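## Task

Remove the rolled towel from the basket and set it down on the table without letting it unroll. The basket must stay upright with the soap still inside it.

## Robot and tools

Robot: two UR-style six-joint arms, left_arm and right_arm, each ending in a sixteen-motor four-digit hand (index, middle, ring, thumb). right_arm has a right hand; left_arm has its mirror image, a left hand. Any larger goal is treated as +86.9, and hand_goal shows that value.

Frame: everything is given in the scene frame. Its origin is at table-top height, halfway between the two nominal arm bases. +z points up and +x points out over the table. left_arm sits on the +y side (about y +0.446) and right_arm on the -y side (about y -0.360). Camera image sides do not follow these names. Hand point axes: +z runs along the straight fingers toward the tips, +y comes out of the palm face, and +x runs across the palm away from the thumb on the right hand, toward the thumb on the left. A fixed mast on the palm side of the wrist can strike objects.

A command row is always 48 numbers, each in [-1, 1], covering both arms even if only one moves. The order is: left dx, dy, dz, rx, ry, rz; then the left hand's 16 motor goals; then left current_limit and speed; then the same 24 numbers for the right arm. Motor order is index_mcp, index_abd, index_pip, index_dip, middle_mcp, middle_abd, middle_pip, middle_dip, ring_mcp, ring_abd, ring_pip, ring_dip, thumb_cmc, thumb_axl, thumb_mcp, thumb_ipl.

Arm pose numbers are offsets, not poses. They are measured from that arm's Hand target as it stood when the action or move began, along scene axes. 1.0 equals 0.6 m for dx, dy, dz and 180 degrees for rx, ry, rz, which together form one rotation vector turning about the target's position. Sending all six as 0 re-requests the current Hand target. The same offset sent again moves the arm again.

Hand motor numbers are absolute goal angles, scaled linearly between each hinge's two stops; a 0 is a real goal, not 'no change'. Toward -1, _mcp, _pip and _dip curl the finger toward the palm; straight is about +0.75, +0.58 and +0.70. _abd swings the finger sideways, straight at 0.00. thumb_cmc (straight +0.71) brings the thumb round in front of the palm. thumb_axl (straight +0.68) rolls it. thumb_mcp (straight +0.23) and thumb_ipl (straight +0.17) bend it. current_limit maps -1..+1 to 0..550 mA, with a floor of 11 mA. speed sets how fast goals are approached, as a fraction (speed+1)/2 of 8.5 rad/s. The starting values are +0.4 and -0.6, and whatever was last sent stays in force. To leave a hand unchanged, copy back its hand_goal, hand_current_limit and hand_speed.

Tools:
- execute_actions(actions, cameras): actions is a list of actions. Each action is a list of up to 15 rows, one per 1/30 s step; a short action repeats its final row. Every row in an action counts from the same start pose. An empty list returns the state plus all camera images.
- move(target, speed, blend, stop_force, zero, blocking, cameras): target is one 48-number row or up to 15 rows, all offsets from the same starting Hand targets. The hand point travels in a straight line. speed is in m/s (0.002 to 3.6, default 0.25), and rotation is capped at twice that in rad/s. blend is in metres and rounds corners in a list. stop_force (3 to 120 N) ends an arm's path when the wrist sensor feels that much resistance; it is unreliable for light or loose contacts and for rotating hands, and cannot be combined with blocking=false. zero defaults to true and re-zeros the sensor first. A move is capped at 10 s and does not avoid obstacles or the other arm. Keep paths away from an arm's own base.
- wait(seconds 0 to 10), stop(), zoom_image(camera, region [x0,y0,x1,y1], at most 504 px per side), zero_wrist_force(arm), read_manual(section), finished_scene(scene: current scene number).
Cameras: cam_high, cam_low, cam_roll_left, cam_roll_right, cam_left_wrist, cam_right_wrist, each 672x504.

Results: end_effector_position (m), end_effector_quat_wxyz and velocities, all in the scene frame. Hand target is the last commanded pose; the hand often settles a little short of it. Orientation commands are clipped to within 32 degrees of the measured orientation. Joint positions and torques are also reported. Wrist force and torque are given in the end effector's own axes. Per hand you get hand_goal, hand_measured, hand_current_ma and hand_state (moving, goal, blocked, overload). A move also reports a move: line such as done, off_target, moving, held or fault, plus limits (paced, held).

Cautions: outside force of about 150 N, or joint torque at its load limit, halts the arm for 10 s. Wrist joints are limited to about 26.3 N m. The arms are stiff, so aiming even slightly past a firm contact can fault; approach slowly. A motor at 495 mA or more for 5 s shuts down, so avoid squeezing at full current. Never let the hands or arms press on each other. Motors heat up when holding loads, stretched out, or pushing into something unreachable; an OVER-TEMPERATURE FAULT stops the arm for 30 to 60 s. Do not drop or release moving objects, slam or hit things, knock anything off the table, tip the container or spill the soap. The goal must still hold once the robot lets go, before finished_scene is called.

Each tool is called after ">>>" in YAML: its name, and indented under it one key for each argument.

## Session

>>> execute_actions:
  actions: []

Scene clock: 0.00 s.
left_arm: end_effector_position=(+0.8310, +0.0854, +0.3108) hand_goal=(+0.754, +0.000, +0.576, +0.696, +0.754, +0.000, +0.576, +0.696, +0.754, +0.000, +0.576, +0.696, +0.714, +0.678, +0.226, +0.168) hand_measured=(+0.754, +0.000, +0.576, +0.696, +0.754, +0.000, +0.576, +0.696, +0.754, +0.000, +0.576, +0.696, +0.714, +0.678, +0.226, +0.168) hand_current_ma=(+0, +0, +0, +0, +0, +0, +0, +0, +0, +0, +0, +0, +0, +0, +0, +0) hand_state=(goal, goal, goal, goal, goal, goal, goal, goal, goal, goal, goal, goal, goal, goal, goal, goal) hand_current_limit=0.40 hand_speed=-0.60 end_effector_quat_wxyz=(+0.549, +0.385, +0.701, +0.242) | right_arm: end_effector_position=(+0.2838, -0.3554, +0.2746) hand_goal=(+0.754, +0.000, +0.576, +0.696, +0.754, +0.000, +0.576, +0.696, +0.754, +0.000, +0.576, +0.696, +0.714, +0.678, +0.226, +0.168) hand_measured=(+0.754, +0.000, +0.576, +0.696, +0.754, +0.000, +0.576, +0.696, +0.754, +0.000, +0.576, +0.696, +0.714, +0.678, +0.226, +0.168) hand_current_ma=(+0, +0, +0, +0, +0, +0, +0, +0, +0, +0, +0, +0, +0, +0, +0, +0) hand_state=(goal, goal, goal, goal, goal, goal, goal, goal, goal, goal, goal, goal, goal, goal, goal, goal) hand_current_limit=0.40 hand_speed=-0.60 end_effector_quat_wxyz=(+0.022, +0.960, +0.279, -0.024)
Joint positions: left_arm=[2.74 -2.594 -0.956 0.112 1.861 -0.742] | right_arm=[-0.129 -2.314 2.245 -1.476 -1.631 0.856]
Joint velocities: within noise
Joint torques (N m): no reading
Wrist force (N): no reading
Wrist torque (N m): no reading
Wrist force, peak (N): no reading
Hand target: left_arm +0.8310, +0.0854, +0.3108; +0.549, +0.385, +0.701, +0.242 | right_arm +0.2838, -0.3554, +0.2746; +0.022, +0.960, +0.279, -0.024

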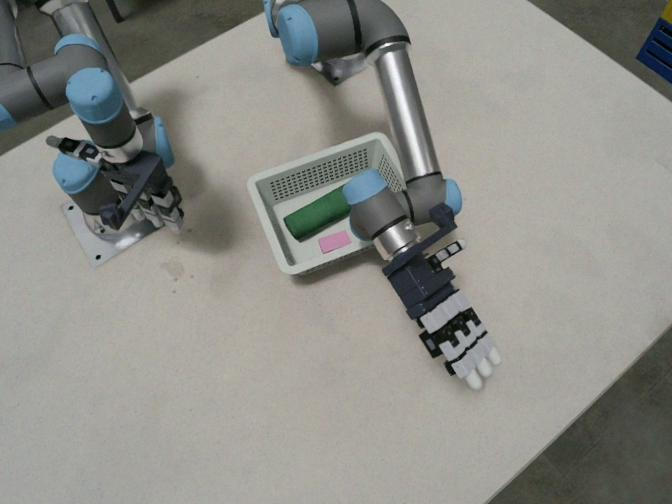

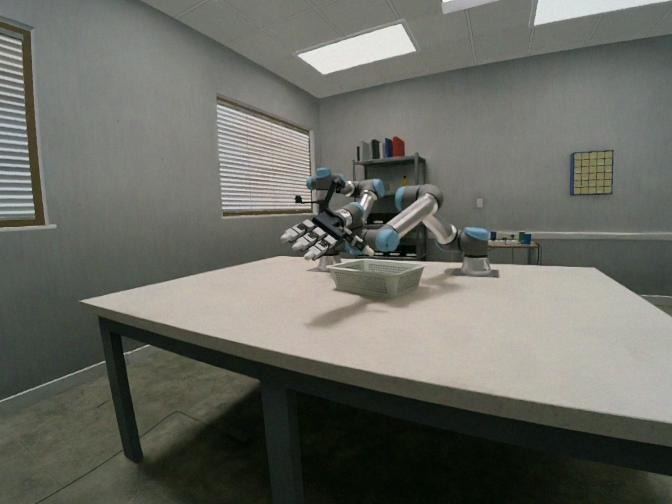

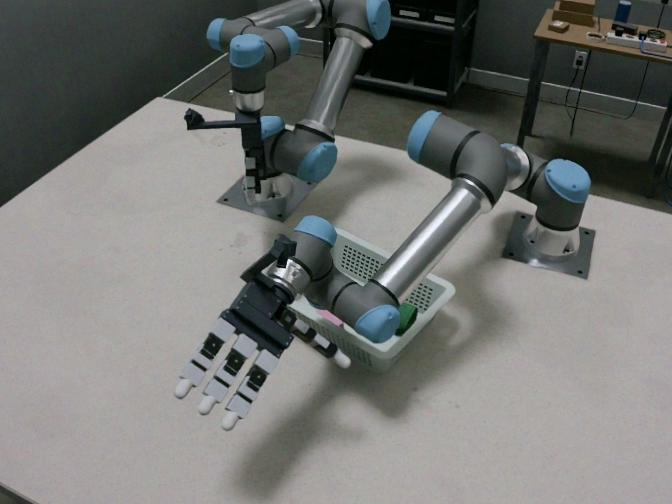

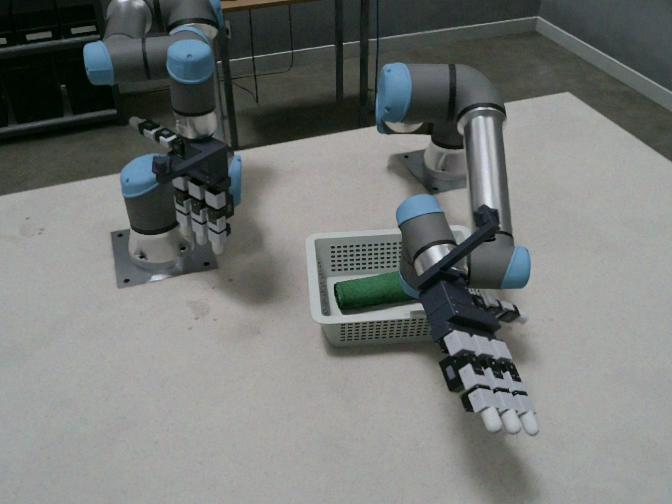

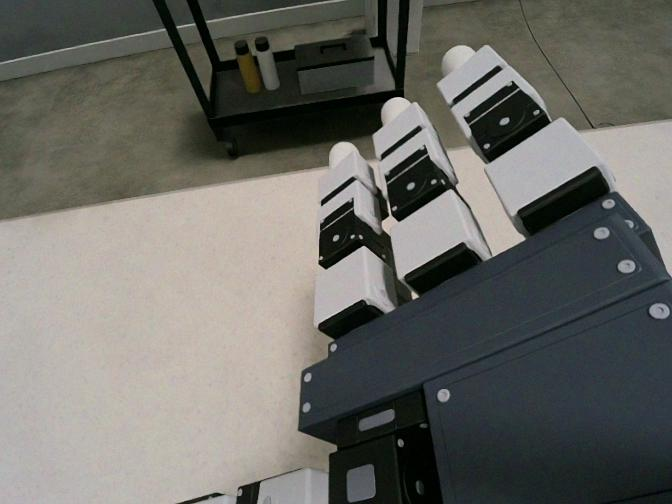

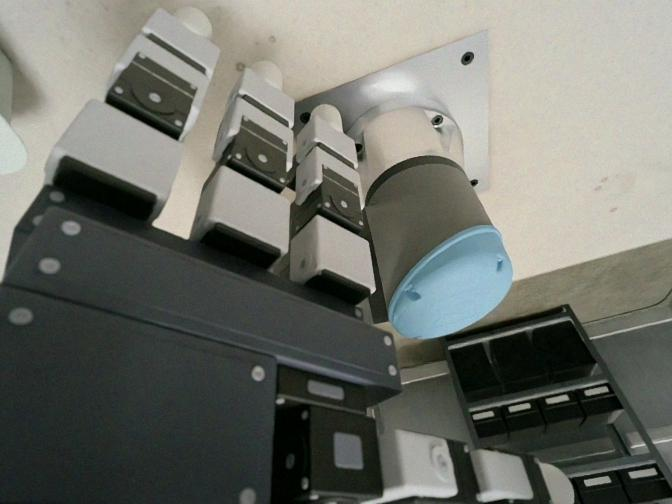

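>>> zoom_image:
  camera: "cam_high"
  region: [220, 110, 430, 300]

>>> zoom_image:
  camera: "cam_roll_right"
  region: [280, 190, 560, 370]

>>> zoom_image:
  camera: "cam_roll_left"
  region: [270, 210, 500, 390]

>>> zoom_image:
  camera: "cam_low"
  region: [260, 150, 520, 350]

Scaled by 2.400 from the camera's 672x504 image, which has a finer 960x720 frame.

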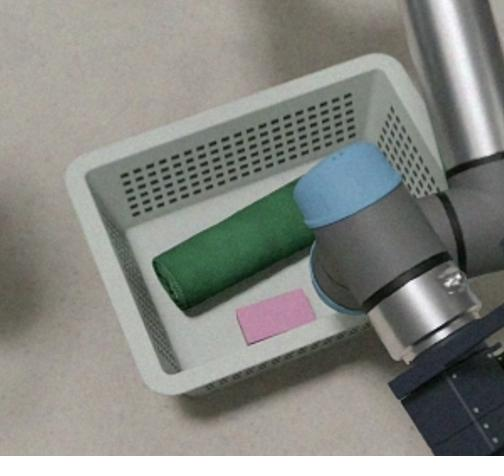

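Scaled by 1.800 from the camera's 672x504 image, which has a finer 960x720 frame.

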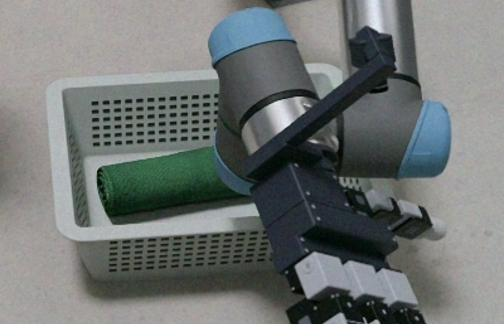

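Scaled by 2.191 from the camera's 672x504 image, which has a finer 960x720 frame.

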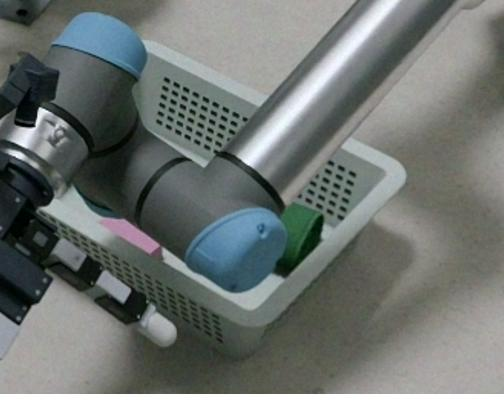

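Scaled by 1.938 from the camera's 672x504 image, which has a finer 960x720 frame.

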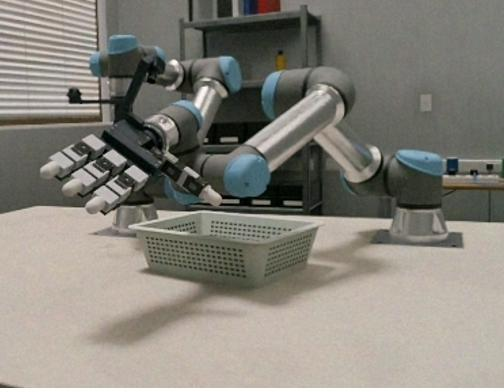

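>>> move:
  target: [0.078,0.956,0.083,0,0,0.194,0.754,0,0.576,0.696,0.754,0,0.576,0.696,0.754,0,0.576,0.696,0.714,0.678,0.226,0.168,0.4,-0.6,0,0,0,0,0,0,0.754,0,0.576,0.696,0.754,0,0.576,0.696,0.754,0,0.576,0.696,0.714,0.678,0.226,0.168,0.4,-0.6]
  speed: 0.3
  cameras: ["all"]

Scene clock: 4.73 s.
left_arm: end_effector_position=(+0.8778, +0.6589, +0.3606) hand_goal=(+0.754, +0.000, +0.576, +0.696, +0.754, +0.000, +0.576, +0.696, +0.754, +0.000, +0.576, +0.696, +0.714, +0.678, +0.226, +0.168) hand_measured=(+0.760, +0.000, +0.576, +0.696, +0.760, +0.000, +0.576, +0.696, +0.760, +0.000, +0.576, +0.696, +0.718, +0.678, +0.226, +0.168) hand_current_ma=(+5, +0, +0, +0, +5, +0, +0, +0, +5, +0, +0, +0, +4, +0, +0, +0) hand_state=(goal, goal, goal, goal, goal, goal, goal, goal, goal, goal, goal, goal, goal, goal, goal, goal) hand_current_limit=0.40 hand_speed=-0.60 end_effector_quat_wxyz=(+0.451, +0.157, +0.784, +0.395) | right_arm: end_effector_position=(+0.2838, -0.3554, +0.2746) hand_goal=(+0.754, +0.000, +0.576, +0.696, +0.754, +0.000, +0.576, +0.696, +0.754, +0.000, +0.576, +0.696, +0.714, +0.678, +0.226, +0.168) hand_measured=(+0.754, +0.000, +0.576, +0.696, +0.754, +0.000, +0.576, +0.696, +0.754, +0.000, +0.576, +0.696, +0.714, +0.678, +0.224, +0.168) hand_current_ma=(-1, +0, +1, +0, -1, +0, +1, +0, -1, +0, +1, +0, +0, -1, -3, +0) hand_state=(goal, goal, goal, goal, goal, goal, goal, goal, goal, goal, goal, goal, goal, goal, goal, goal) hand_current_limit=0.40 hand_speed=-0.60 end_effector_quat_wxyz=(+0.022, +0.960, +0.279, -0.024)
Joint positions: left_arm=[3.352 -2.541 -0.923 0.027 1.859 -0.741] | right_arm=[-0.129 -2.314 2.245 -1.476 -1.631 0.856]
Joint torques (N m): left_arm=[7.53 53.38 33.16 0.1 2.22 -1.72] | right_arm=[1.75 5.94 -24.27 -2.7 -0.34 0.12]
Wrist force (N): left_arm=[0.3 0.2 0.1] | right_arm=[0.1 0.0 -0.3]
Wrist torque (N m): left_arm=[0.02 -0.04 0.16] | right_arm=[0.03 -0.01 0.01]
Wrist force, peak (N): left_arm=[1.0 1.0 0.6] | right_arm=[0.1 -0.4 -0.2]
Hand target: left_arm +0.8778, +0.6590, +0.3606; +0.451, +0.157, +0.784, +0.395 | right_arm +0.2838, -0.3554, +0.2746; +0.022, +0.960, +0.279, -0.024
Off the commanded pose: left_arm 0.000 m, 0 deg | right_arm 0.000 m, 0 deg.
move: done

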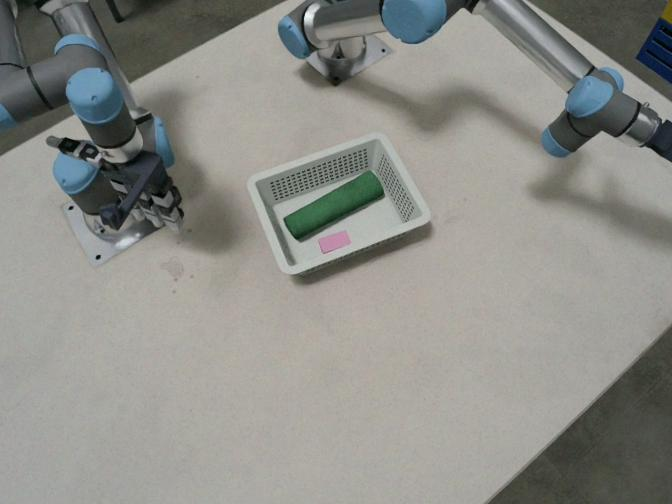

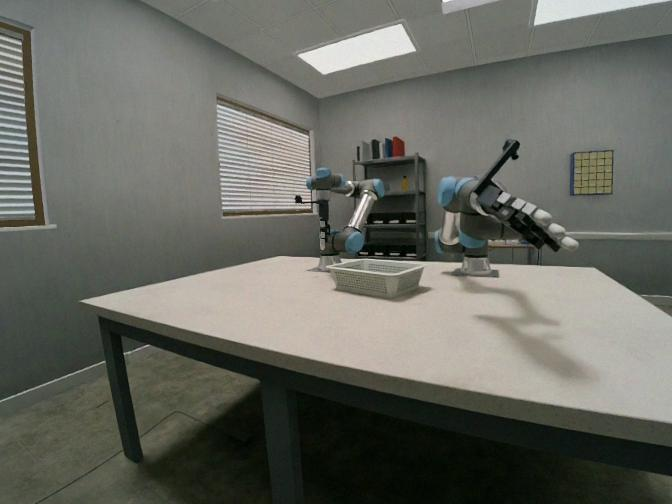

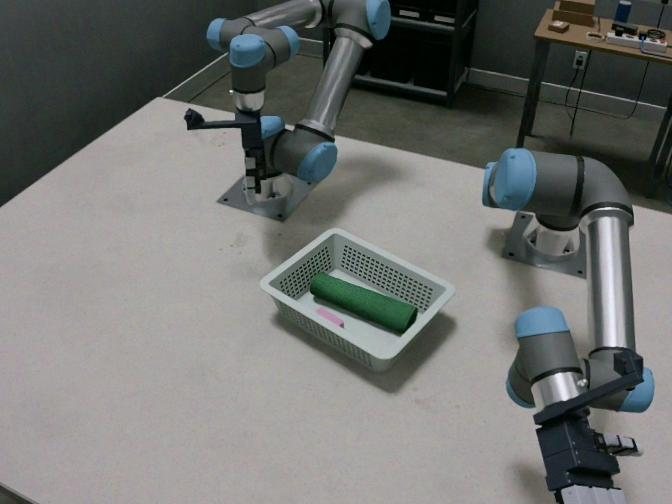

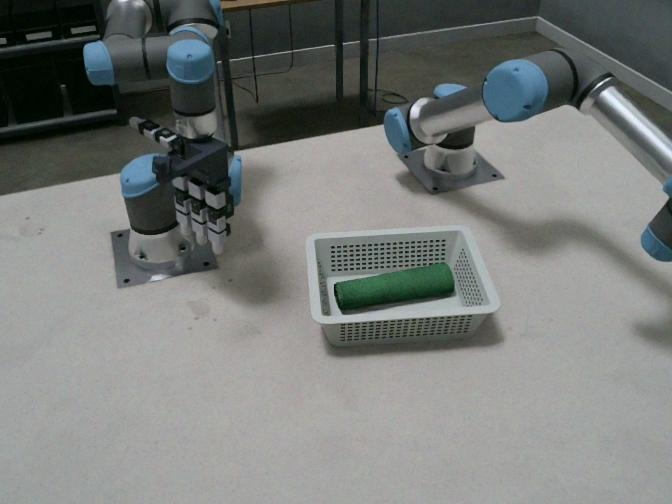

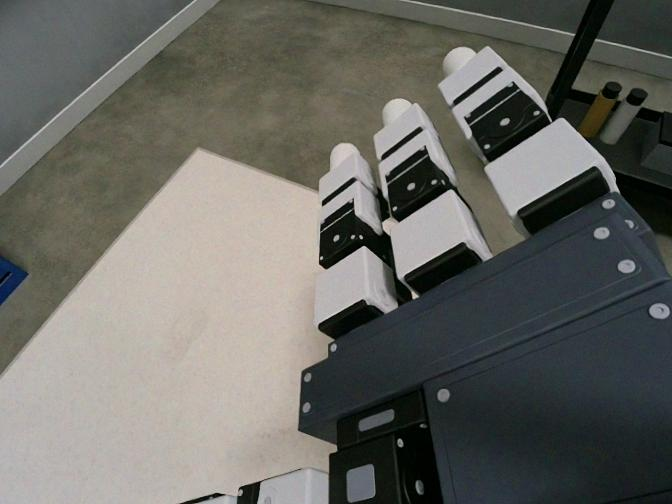

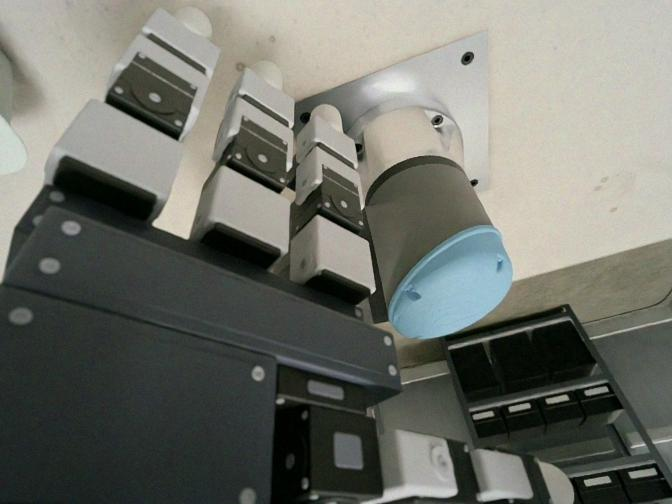

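>>> zoom_image:
  camera: "cam_high"
  region: [240, 120, 440, 290]

>>> zoom_image:
  camera: "cam_roll_right"
  region: [290, 210, 510, 360]

>>> zoom_image:
  camera: "cam_roll_left"
  region: [250, 220, 470, 380]

Scaled by 2.520 from the camera's 672x504 image, which has a finer 960x720 frame.

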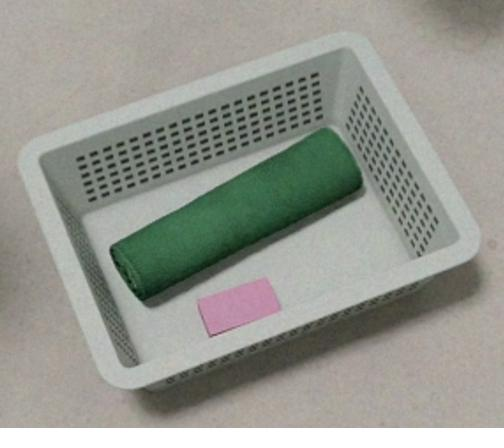

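Scaled by 2.291 from the camera's 672x504 image, which has a finer 960x720 frame.

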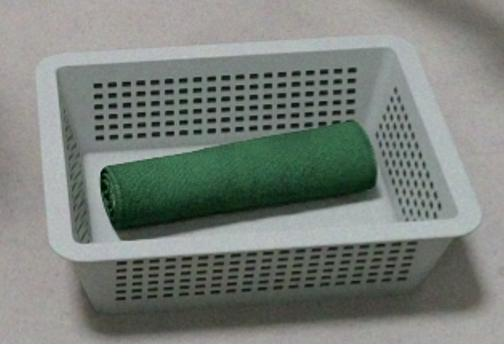

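Scaled by 2.291 from the camera's 672x504 image, which has a finer 960x720 frame.

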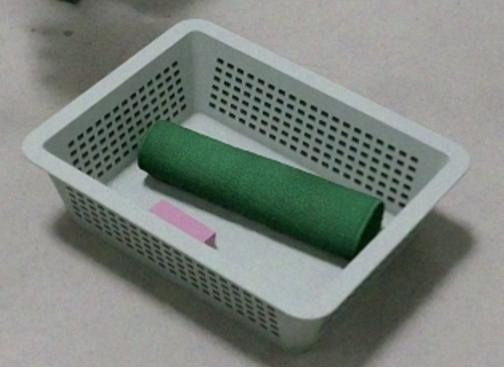

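>>> move:
  target: [0,0,0,0,0,0,0.754,0,0.576,0.696,0.754,0,0.576,0.696,0.754,0,0.576,0.696,0.714,0.678,0.226,0.168,0.4,-0.6,0.077,0.759,0.176,0.0216,-0.001,0.3194,0.754,0,0.576,0.696,0.754,0,0.576,0.696,0.754,0,0.576,0.696,0.714,0.678,0.226,0.168,0.4,-0.6]
  speed: 0.3
  cameras: ["all"]

Scene clock: 9.03 s.
left_arm: end_effector_position=(+0.8778, +0.6590, +0.3606) hand_goal=(+0.754, +0.000, +0.576, +0.696, +0.754, +0.000, +0.576, +0.696, +0.754, +0.000, +0.576, +0.696, +0.714, +0.678, +0.226, +0.168) hand_measured=(+0.760, +0.000, +0.576, +0.696, +0.760, +0.000, +0.576, +0.696, +0.760, +0.000, +0.576, +0.696, +0.718, +0.678, +0.226, +0.168) hand_current_ma=(+5, +0, +0, +0, +5, +0, +0, +0, +5, +0, +0, +0, +4, +0, +0, +0) hand_state=(goal, goal, goal, goal, goal, goal, goal, goal, goal, goal, goal, goal, goal, goal, goal, goal) hand_current_limit=0.40 hand_speed=-0.60 end_effector_quat_wxyz=(+0.451, +0.157, +0.784, +0.395) | right_arm: end_effector_position=(+0.3300, +0.0999, +0.3802) hand_goal=(+0.754, +0.000, +0.576, +0.696, +0.754, +0.000, +0.576, +0.696, +0.754, +0.000, +0.576, +0.696, +0.714, +0.678, +0.226, +0.168) hand_measured=(+0.754, +0.000, +0.576, +0.696, +0.754, +0.000, +0.576, +0.696, +0.754, +0.000, +0.576, +0.696, +0.714, +0.678, +0.224, +0.168) hand_current_ma=(-1, +0, +1, +0, -1, +0, +1, +0, -1, +0, +1, +0, +0, -1, -4, +0) hand_state=(goal, goal, goal, goal, goal, goal, goal, goal, goal, goal, goal, goal, goal, goal, goal, goal) hand_current_limit=0.40 hand_speed=-0.60 end_effector_quat_wxyz=(+0.000, +0.708, +0.706, +0.000)
Joint positions: left_arm=[3.352 -2.542 -0.923 0.027 1.859 -0.741] | right_arm=[0.941 -1.536 1.479 -1.513 -1.571 0.921]
Joint torques (N m): left_arm=[6.94 50.93 34.04 0.07 2.25 -1.97] | right_arm=[14.02 -19.52 -32.99 -0.37 1.17 -2.13]
Wrist force (N): left_arm=[0.3 0.2 0.0] | right_arm=[-0.4 0.4 0.1]
Wrist torque (N m): left_arm=[0.02 -0.04 0.16] | right_arm=[0.04 0.04 0.03]
Wrist force, peak (N): left_arm=[0.2 0.5 -0.2] | right_arm=[-0.5 1.0 0.1]
Hand target: left_arm +0.8778, +0.6590, +0.3606; +0.451, +0.157, +0.784, +0.395 | right_arm +0.3300, +0.1000, +0.3802; +0.000, +0.708, +0.706, +0.000
Off the commanded pose: left_arm 0.000 m, 0 deg | right_arm 0.000 m, 0 deg.
move: done

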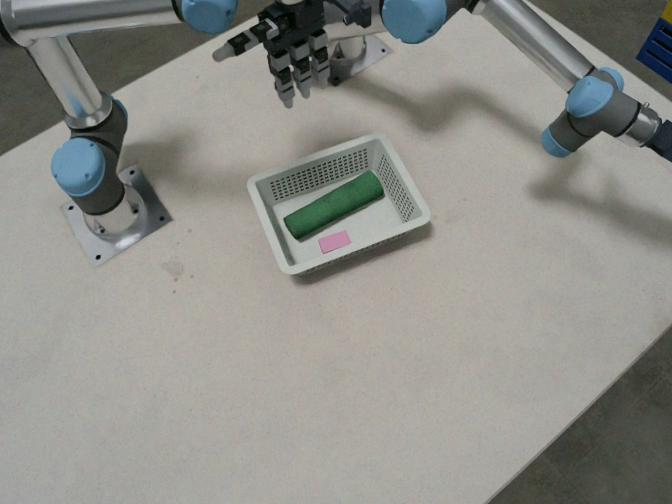

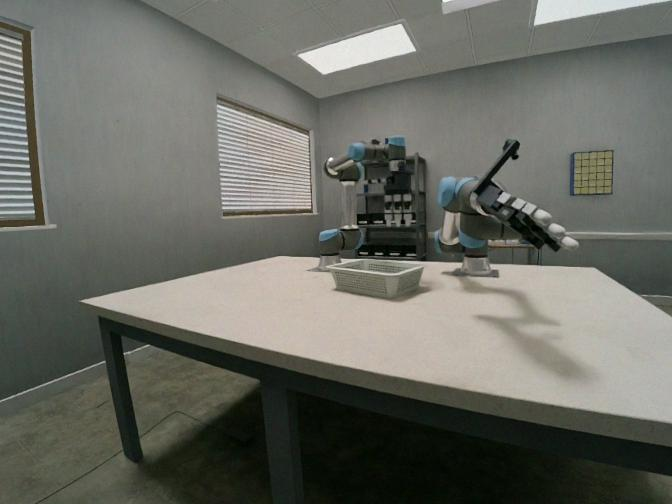

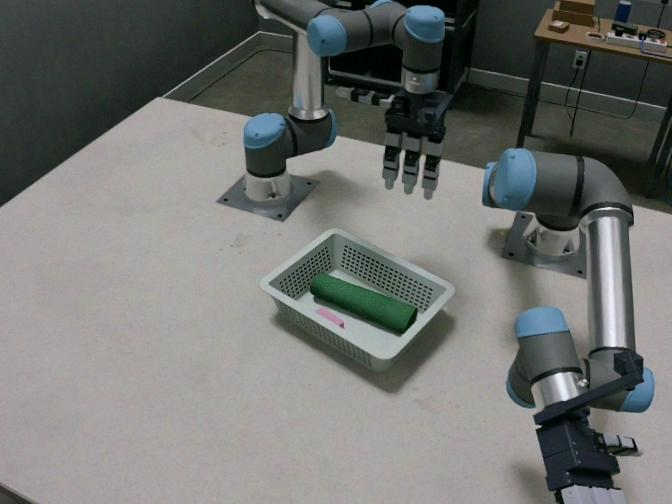

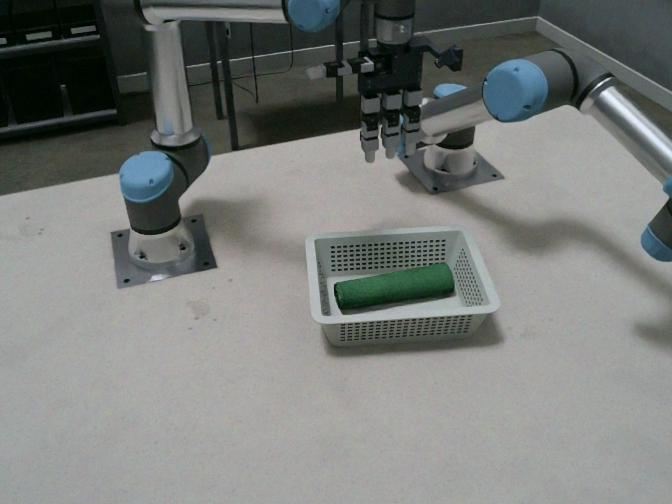

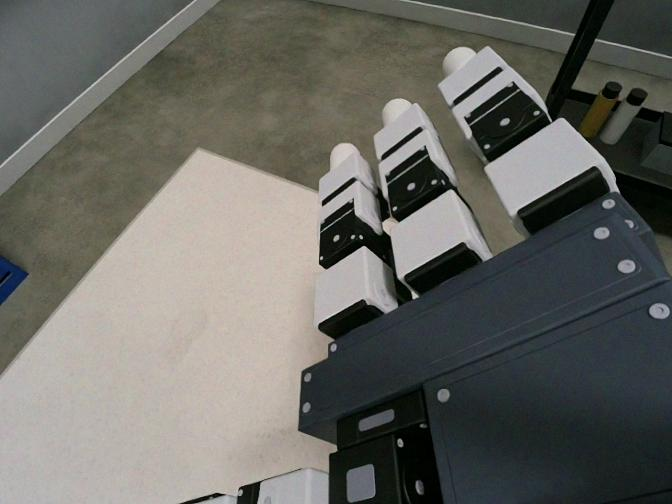

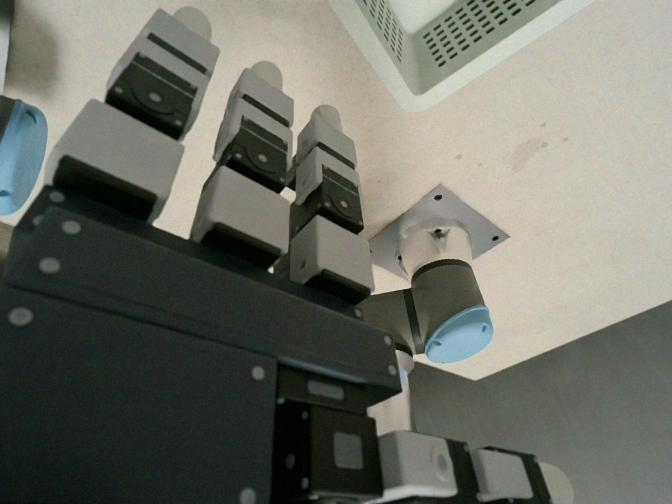

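>>> move:
  target: [0,0,0,0,0,0,0.754,0,0.576,0.696,0.754,0,0.576,0.696,0.754,0,0.576,0.696,0.714,0.678,0.226,0.168,0.4,-0.6,0.117,0.033,-0.133,0,0,0,0.754,0,0.576,0.696,0.754,0,0.576,0.696,0.754,0,0.576,0.696,0.714,0.678,0.226,0.168,0.4,-0.6]
  speed: 0.3
  cameras: ["cam_high","cam_low","cam_roll_left","cam_roll_right","cam_right_wrist"]

Scene clock: 11.03 s.
left_arm: end_effector_position=(+0.8778, +0.6590, +0.3606) hand_goal=(+0.754, +0.000, +0.576, +0.696, +0.754, +0.000, +0.576, +0.696, +0.754, +0.000, +0.576, +0.696, +0.714, +0.678, +0.226, +0.168) hand_measured=(+0.760, +0.000, +0.576, +0.696, +0.760, +0.000, +0.576, +0.696, +0.760, +0.000, +0.576, +0.696, +0.718, +0.678, +0.226, +0.168) hand_current_ma=(+5, +0, +0, +0, +5, +0, +0, +0, +5, +0, +0, +0, +4, +0, +0, +0) hand_state=(goal, goal, goal, goal, goal, goal, goal, goal, goal, goal, goal, goal, goal, goal, goal, goal) hand_current_limit=0.40 hand_speed=-0.60 end_effector_quat_wxyz=(+0.451, +0.157, +0.784, +0.395) | right_arm: end_effector_position=(+0.4000, +0.1197, +0.3006) hand_goal=(+0.754, +0.000, +0.576, +0.696, +0.754, +0.000, +0.576, +0.696, +0.754, +0.000, +0.576, +0.696, +0.714, +0.678, +0.226, +0.168) hand_measured=(+0.754, +0.000, +0.576, +0.696, +0.754, +0.000, +0.576, +0.696, +0.754, +0.000, +0.576, +0.696, +0.714, +0.678, +0.224, +0.168) hand_current_ma=(-1, +0, +1, +0, -1, +0, +1, +0, -1, +0, +1, +0, +0, -1, -4, +0) hand_state=(goal, goal, goal, goal, goal, goal, goal, goal, goal, goal, goal, goal, goal, goal, goal, goal) hand_current_limit=0.40 hand_speed=-0.60 end_effector_quat_wxyz=(+0.000, +0.708, +0.706, +0.000)
Joint positions: left_arm=[3.352 -2.542 -0.923 0.027 1.859 -0.741] | right_arm=[0.863 -1.413 1.546 -1.703 -1.571 0.843]
Joint torques (N m): left_arm=[4.92 52.32 34.03 0.13 2.32 -1.8] | right_arm=[-9.9 -26.75 -29.81 -4.45 0.8 -2.52]
Wrist force (N): left_arm=[0.2 0.0 0.0] | right_arm=[-0.2 0.4 0.0]
Wrist torque (N m): left_arm=[0.00 -0.04 0.16] | right_arm=[0.04 0.02 0.06]
Wrist force, peak (N): left_arm=[0.5 0.1 0.1] | right_arm=[-0.1 1.0 0.7]
Hand target: left_arm +0.8778, +0.6590, +0.3606; +0.451, +0.157, +0.784, +0.395 | right_arm +0.4002, +0.1198, +0.3004; +0.000, +0.708, +0.706, +0.000
Off the commanded pose: left_arm 0.000 m, 0 deg | right_arm 0.000 m, 0 deg.
move: done
Images, in order (width x height): cam_high 672x504, cam_low 672x504, cam_roll_left 672x504, cam_roll_right 672x504, cam_right_wrist 672x504.

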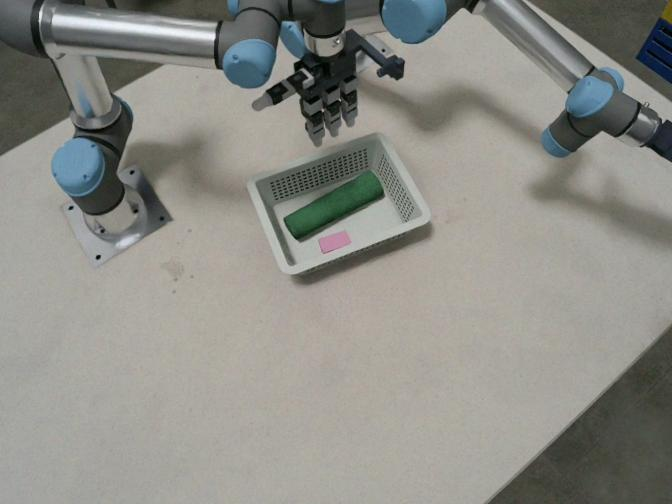

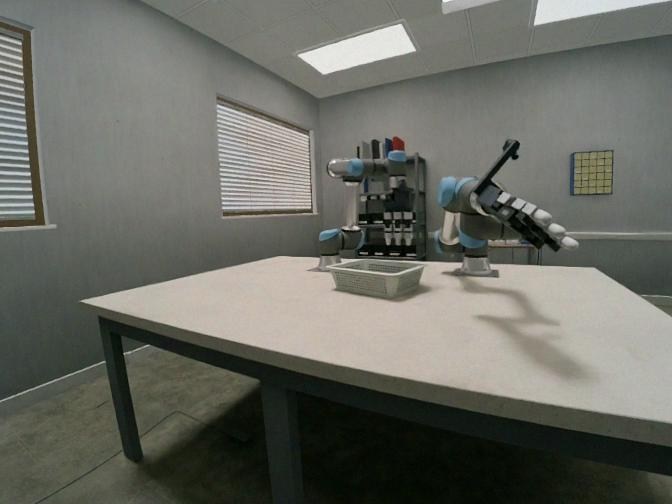

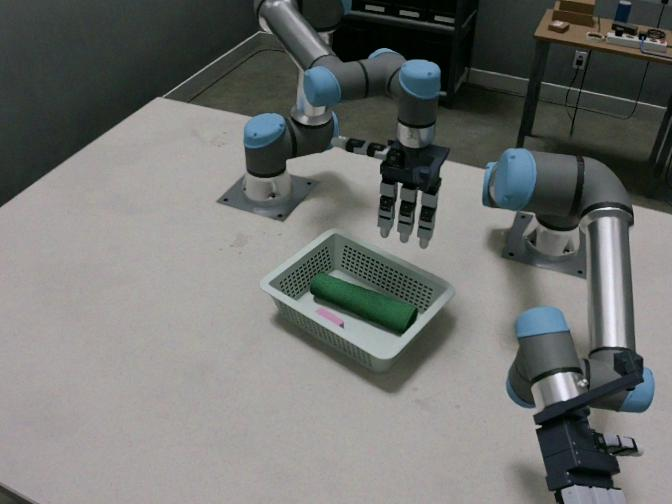

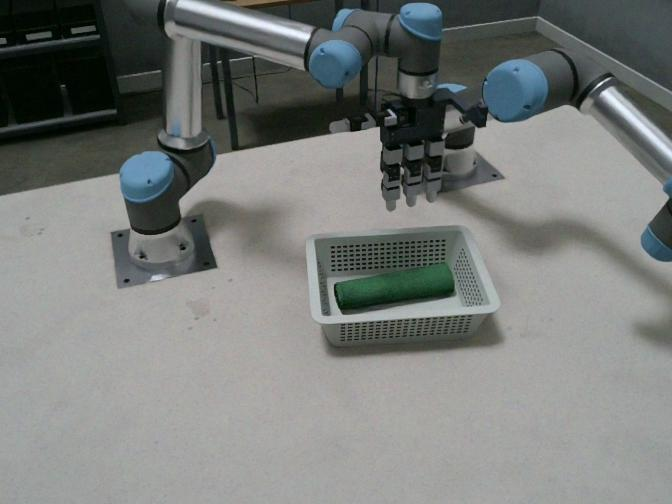

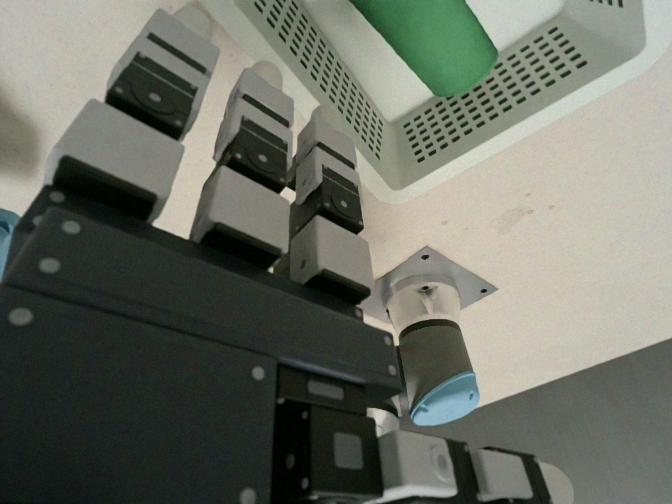

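>>> move:
  target: [0,0,0,0,0,0,0.754,0,0.576,0.696,0.754,0,0.576,0.696,0.754,0,0.576,0.696,0.714,0.678,0.226,0.168,0.4,-0.6,0.362,-0.608,0.133,0,0,-0.5,0.754,0,0.576,0.696,0.754,0,0.576,0.696,0.754,0,0.576,0.696,0.714,0.678,0.226,0.168,0.4,-0.6]
  speed: 0.3
  cameras: ["cam_high","cam_roll_left","cam_roll_right","cam_right_wrist"]

Scene clock: 15.33 s.
left_arm: end_effector_position=(+0.8778, +0.6590, +0.3606) hand_goal=(+0.754, +0.000, +0.576, +0.696, +0.754, +0.000, +0.576, +0.696, +0.754, +0.000, +0.576, +0.696, +0.714, +0.678, +0.226, +0.168) hand_measured=(+0.760, +0.000, +0.576, +0.696, +0.760, +0.000, +0.576, +0.696, +0.760, +0.000, +0.576, +0.696, +0.718, +0.678, +0.226, +0.168) hand_current_ma=(+5, +0, +0, +0, +5, +0, +0, +0, +5, +0, +0, +0, +4, +0, +0, +0) hand_state=(goal, goal, goal, goal, goal, goal, goal, goal, goal, goal, goal, goal, goal, goal, goal, goal) hand_current_limit=0.40 hand_speed=-0.60 end_effector_quat_wxyz=(+0.451, +0.157, +0.784, +0.395) | right_arm: end_effector_position=(+0.6173, -0.2449, +0.3802) hand_goal=(+0.754, +0.000, +0.576, +0.696, +0.754, +0.000, +0.576, +0.696, +0.754, +0.000, +0.576, +0.696, +0.714, +0.678, +0.226, +0.168) hand_measured=(+0.754, +0.000, +0.576, +0.696, +0.754, +0.000, +0.576, +0.696, +0.754, +0.000, +0.576, +0.696, +0.714, +0.678, +0.224, +0.168) hand_current_ma=(-1, +0, +1, +0, -1, +0, +1, +0, -1, +0, +1, +0, +0, -1, -4, +0) hand_state=(goal, goal, goal, goal, goal, goal, goal, goal, goal, goal, goal, goal, goal, goal, goal, goal) hand_current_limit=0.40 hand_speed=-0.60 end_effector_quat_wxyz=(+0.000, +1.000, -0.001, +0.000)
Joint positions: left_arm=[3.352 -2.542 -0.923 0.027 1.859 -0.741] | right_arm=[0.132 -1.273 1.168 -1.466 -1.57 1.682]
Joint torques (N m): left_arm=[1.66 52 34.89 0.17 2.39 -1.74] | right_arm=[-8.68 -30.86 -31.38 -0.22 1.06 2.22]
Wrist force (N): left_arm=[0.2 0.1 0.1] | right_arm=[-0.3 0.1 -0.1]
Wrist torque (N m): left_arm=[0.02 -0.04 0.15] | right_arm=[0.01 0.03 -0.13]
Wrist force, peak (N): left_arm=[0.5 0.3 0.1] | right_arm=[0.4 1.0 -0.3]
Hand target: left_arm +0.8778, +0.6590, +0.3606; +0.451, +0.157, +0.784, +0.395 | right_arm +0.6174, -0.2450, +0.3802; +0.000, +1.000, -0.001, +0.000
Off the commanded pose: left_arm 0.000 m, 0 deg | right_arm 0.000 m, 0 deg.
move: done
Images, in order (width x height): cam_high 672x504, cam_roll_left 672x504, cam_roll_right 672x504, cam_right_wrist 672x504.

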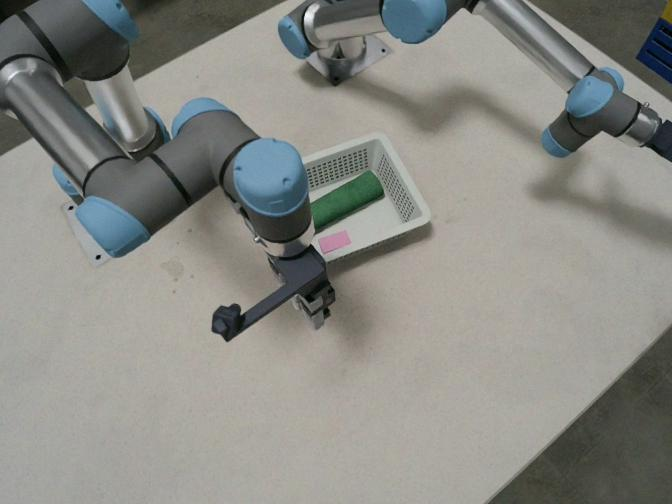

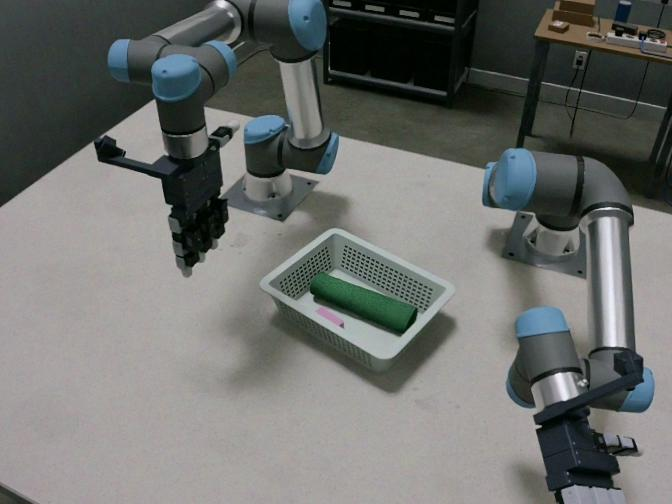

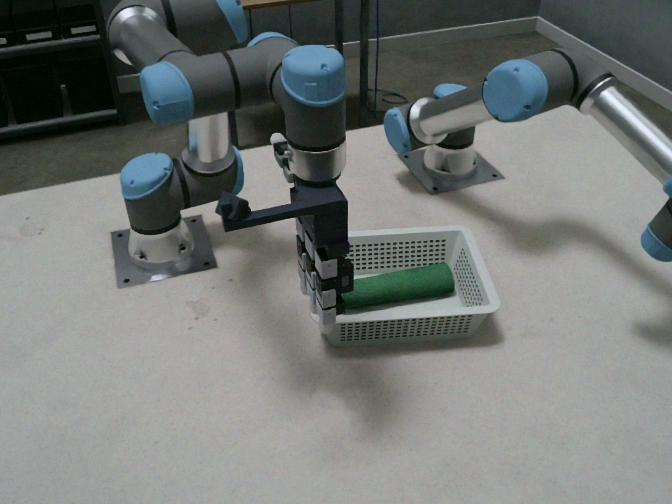

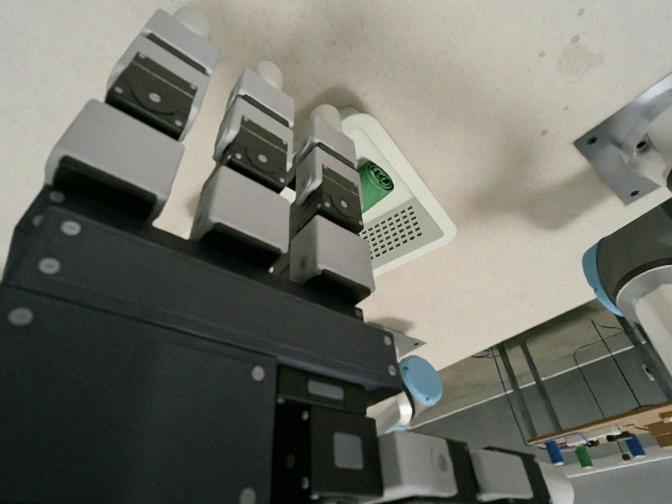

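>>> zoom_image:
  camera: "cam_right_wrist"
  region: [280, 60, 672, 354]

>>> zoom_image:
  camera: "cam_high"
  region: [200, 120, 450, 340]

Scaled by 1.286 from the camera's 672x504 image, which has a finer 960x720 frame.

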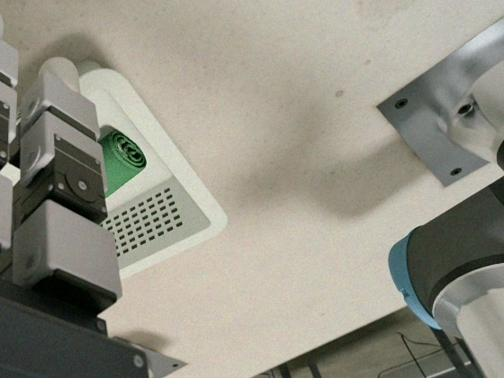

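Scaled by 2.016 from the camera's 672x504 image, which has a finer 960x720 frame.

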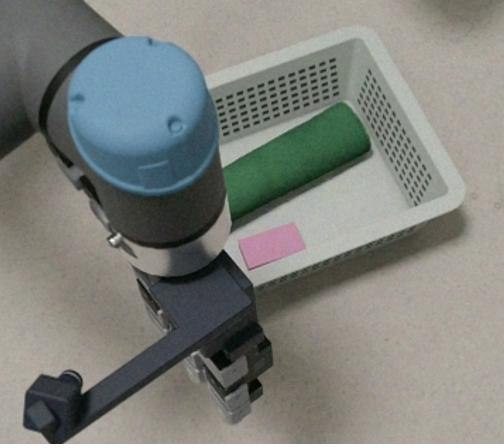

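>>> move:
  target: [0,0,0,0,0,0,0.754,0,0.576,0.696,0.754,0,0.576,0.696,0.754,0,0.576,0.696,0.714,0.678,0.226,0.168,0.4,-0.6,-0.433,0.44,-0.133,0,0,0,0.754,0.1,0.576,0.696,-0.479,0,0,0.116,0.754,-0.1,0.576,0.696,0.714,0.678,0.226,0.168,0.4,-0.6]
  speed: 0.3
  cameras: ["cam_high","cam_low","cam_roll_left","cam_roll_right","cam_right_wrist"]

Scene clock: 23.97 s.
left_arm: end_effector_position=(+0.8778, +0.6590, +0.3606) hand_goal=(+0.754, +0.000, +0.576, +0.696, +0.754, +0.000, +0.576, +0.696, +0.754, +0.000, +0.576, +0.696, +0.714, +0.678, +0.226, +0.168) hand_measured=(+0.760, +0.000, +0.576, +0.696, +0.760, +0.000, +0.576, +0.696, +0.760, +0.000, +0.576, +0.696, +0.718, +0.678, +0.226, +0.168) hand_current_ma=(+5, +0, +0, +0, +5, +0, +0, +0, +5, +0, +0, +0, +4, +0, +0, +0) hand_state=(goal, goal, goal, goal, goal, goal, goal, goal, goal, goal, goal, goal, goal, goal, goal, goal) hand_current_limit=0.40 hand_speed=-0.60 end_effector_quat_wxyz=(+0.451, +0.157, +0.784, +0.395) | right_arm: end_effector_position=(+0.3578, +0.0188, +0.3004) hand_goal=(+0.754, +0.100, +0.576, +0.696, -0.478, +0.000, +0.000, +0.116, +0.754, -0.100, +0.576, +0.696, +0.714, +0.678, +0.226, +0.168) hand_measured=(+0.754, +0.096, +0.576, +0.696, -0.458, +0.000, +0.006, +0.120, +0.754, -0.096, +0.576, +0.696, +0.714, +0.678, +0.224, +0.168) hand_current_ma=(-1, -3, +1, +0, +46, +0, +11, +4, -1, +3, +1, +0, +0, -1, -4, +0) hand_state=(goal, goal, goal, goal, goal, goal, goal, goal, goal, goal, goal, goal, goal, goal, goal, goal) hand_current_limit=0.40 hand_speed=-0.60 end_effector_quat_wxyz=(+0.000, +1.000, -0.001, +0.000)
Joint positions: left_arm=[3.352 -2.542 -0.923 0.027 1.859 -0.741] | right_arm=[0.73 -1.408 1.541 -1.703 -1.57 2.281]
Joint torques (N m): left_arm=[-1.48 52.03 33.59 0.25 2.33 -1.78] | right_arm=[12.8 -25.51 -31.76 -4.36 -1.4 2.62]
Wrist force (N): left_arm=[0.3 0.1 0.1] | right_arm=[-0.2 0.6 0.0]
Wrist torque (N m): left_arm=[0.01 -0.04 0.16] | right_arm=[0.14 0.03 -0.10]
Wrist force, peak (N): left_arm=[0.5 0.2 -0.1] | right_arm=[-1.4 -0.5 0.4]
Hand target: left_arm +0.8778, +0.6590, +0.3606; +0.451, +0.157, +0.784, +0.395 | right_arm +0.3576, +0.0190, +0.3004; +0.000, +1.000, -0.001, +0.000
Off the commanded pose: left_arm 0.000 m, 0 deg | right_arm 0.000 m, 0 deg.
move: done
Images, in order (width x height): cam_high 672x504, cam_low 672x504, cam_roll_left 672x504, cam_roll_right 672x504, cam_right_wrist 672x504.

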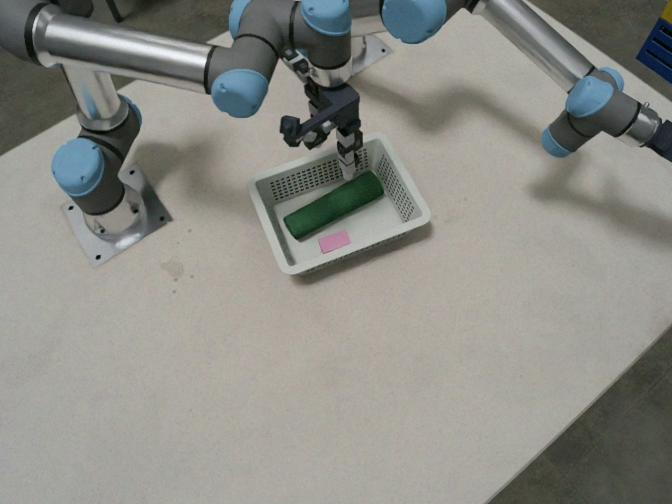

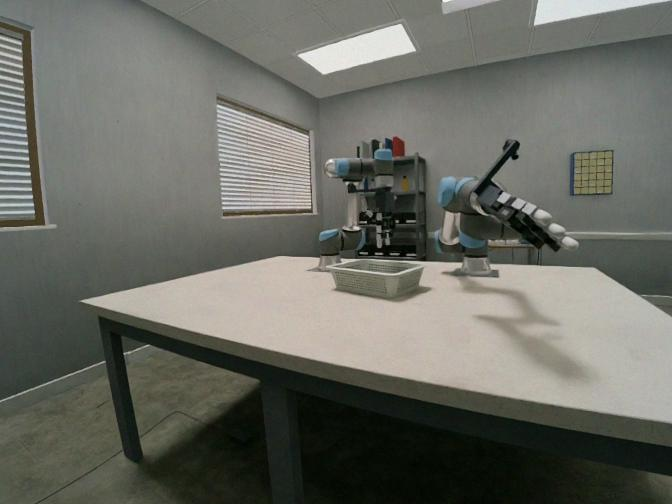

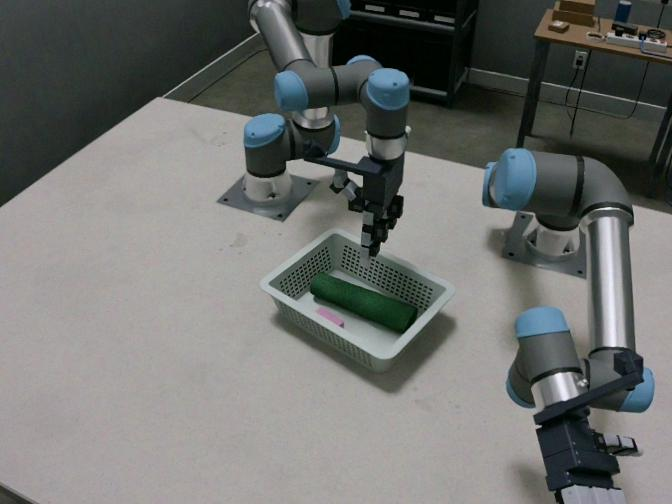

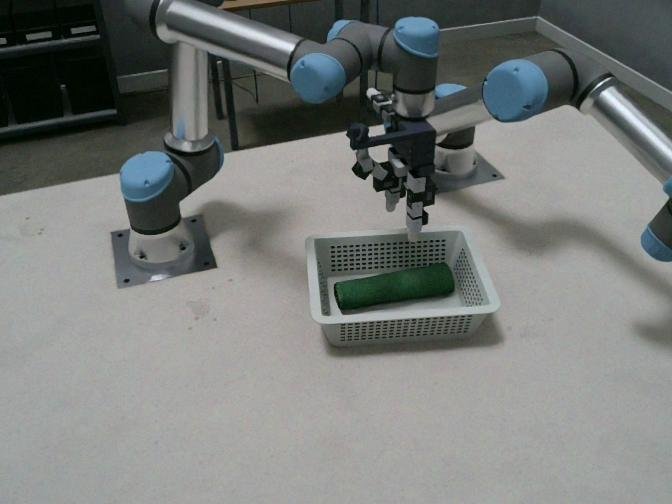

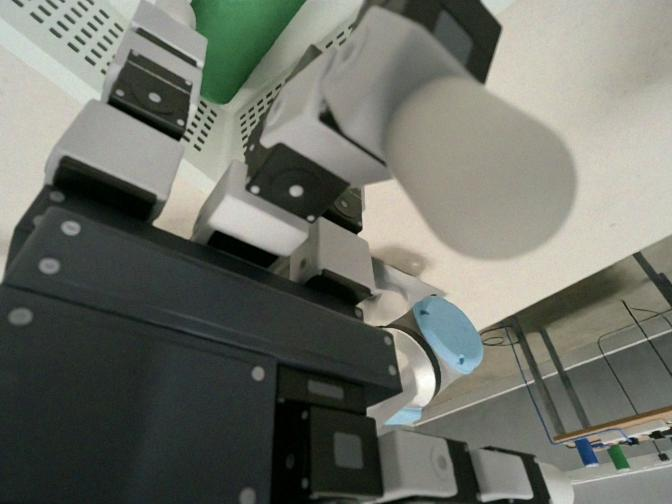

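>>> zoom_image:
  camera: "cam_high"
  region: [240, 80, 440, 290]

>>> zoom_image:
  camera: "cam_roll_right"
  region: [300, 130, 510, 360]

>>> zoom_image:
  camera: "cam_roll_left"
  region: [250, 150, 470, 380]

Scaled by 2.400 from the camera's 672x504 image, which has a finer 960x720 frame.

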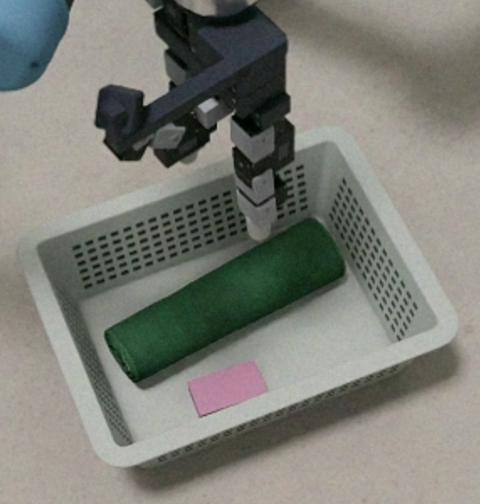

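Scaled by 2.191 from the camera's 672x504 image, which has a finer 960x720 frame.

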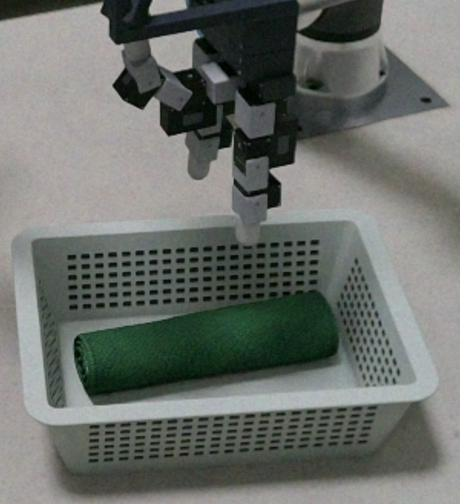

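Scaled by 2.191 from the camera's 672x504 image, which has a finer 960x720 frame.

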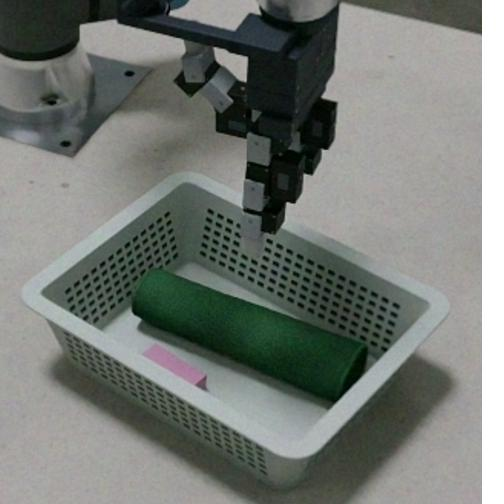

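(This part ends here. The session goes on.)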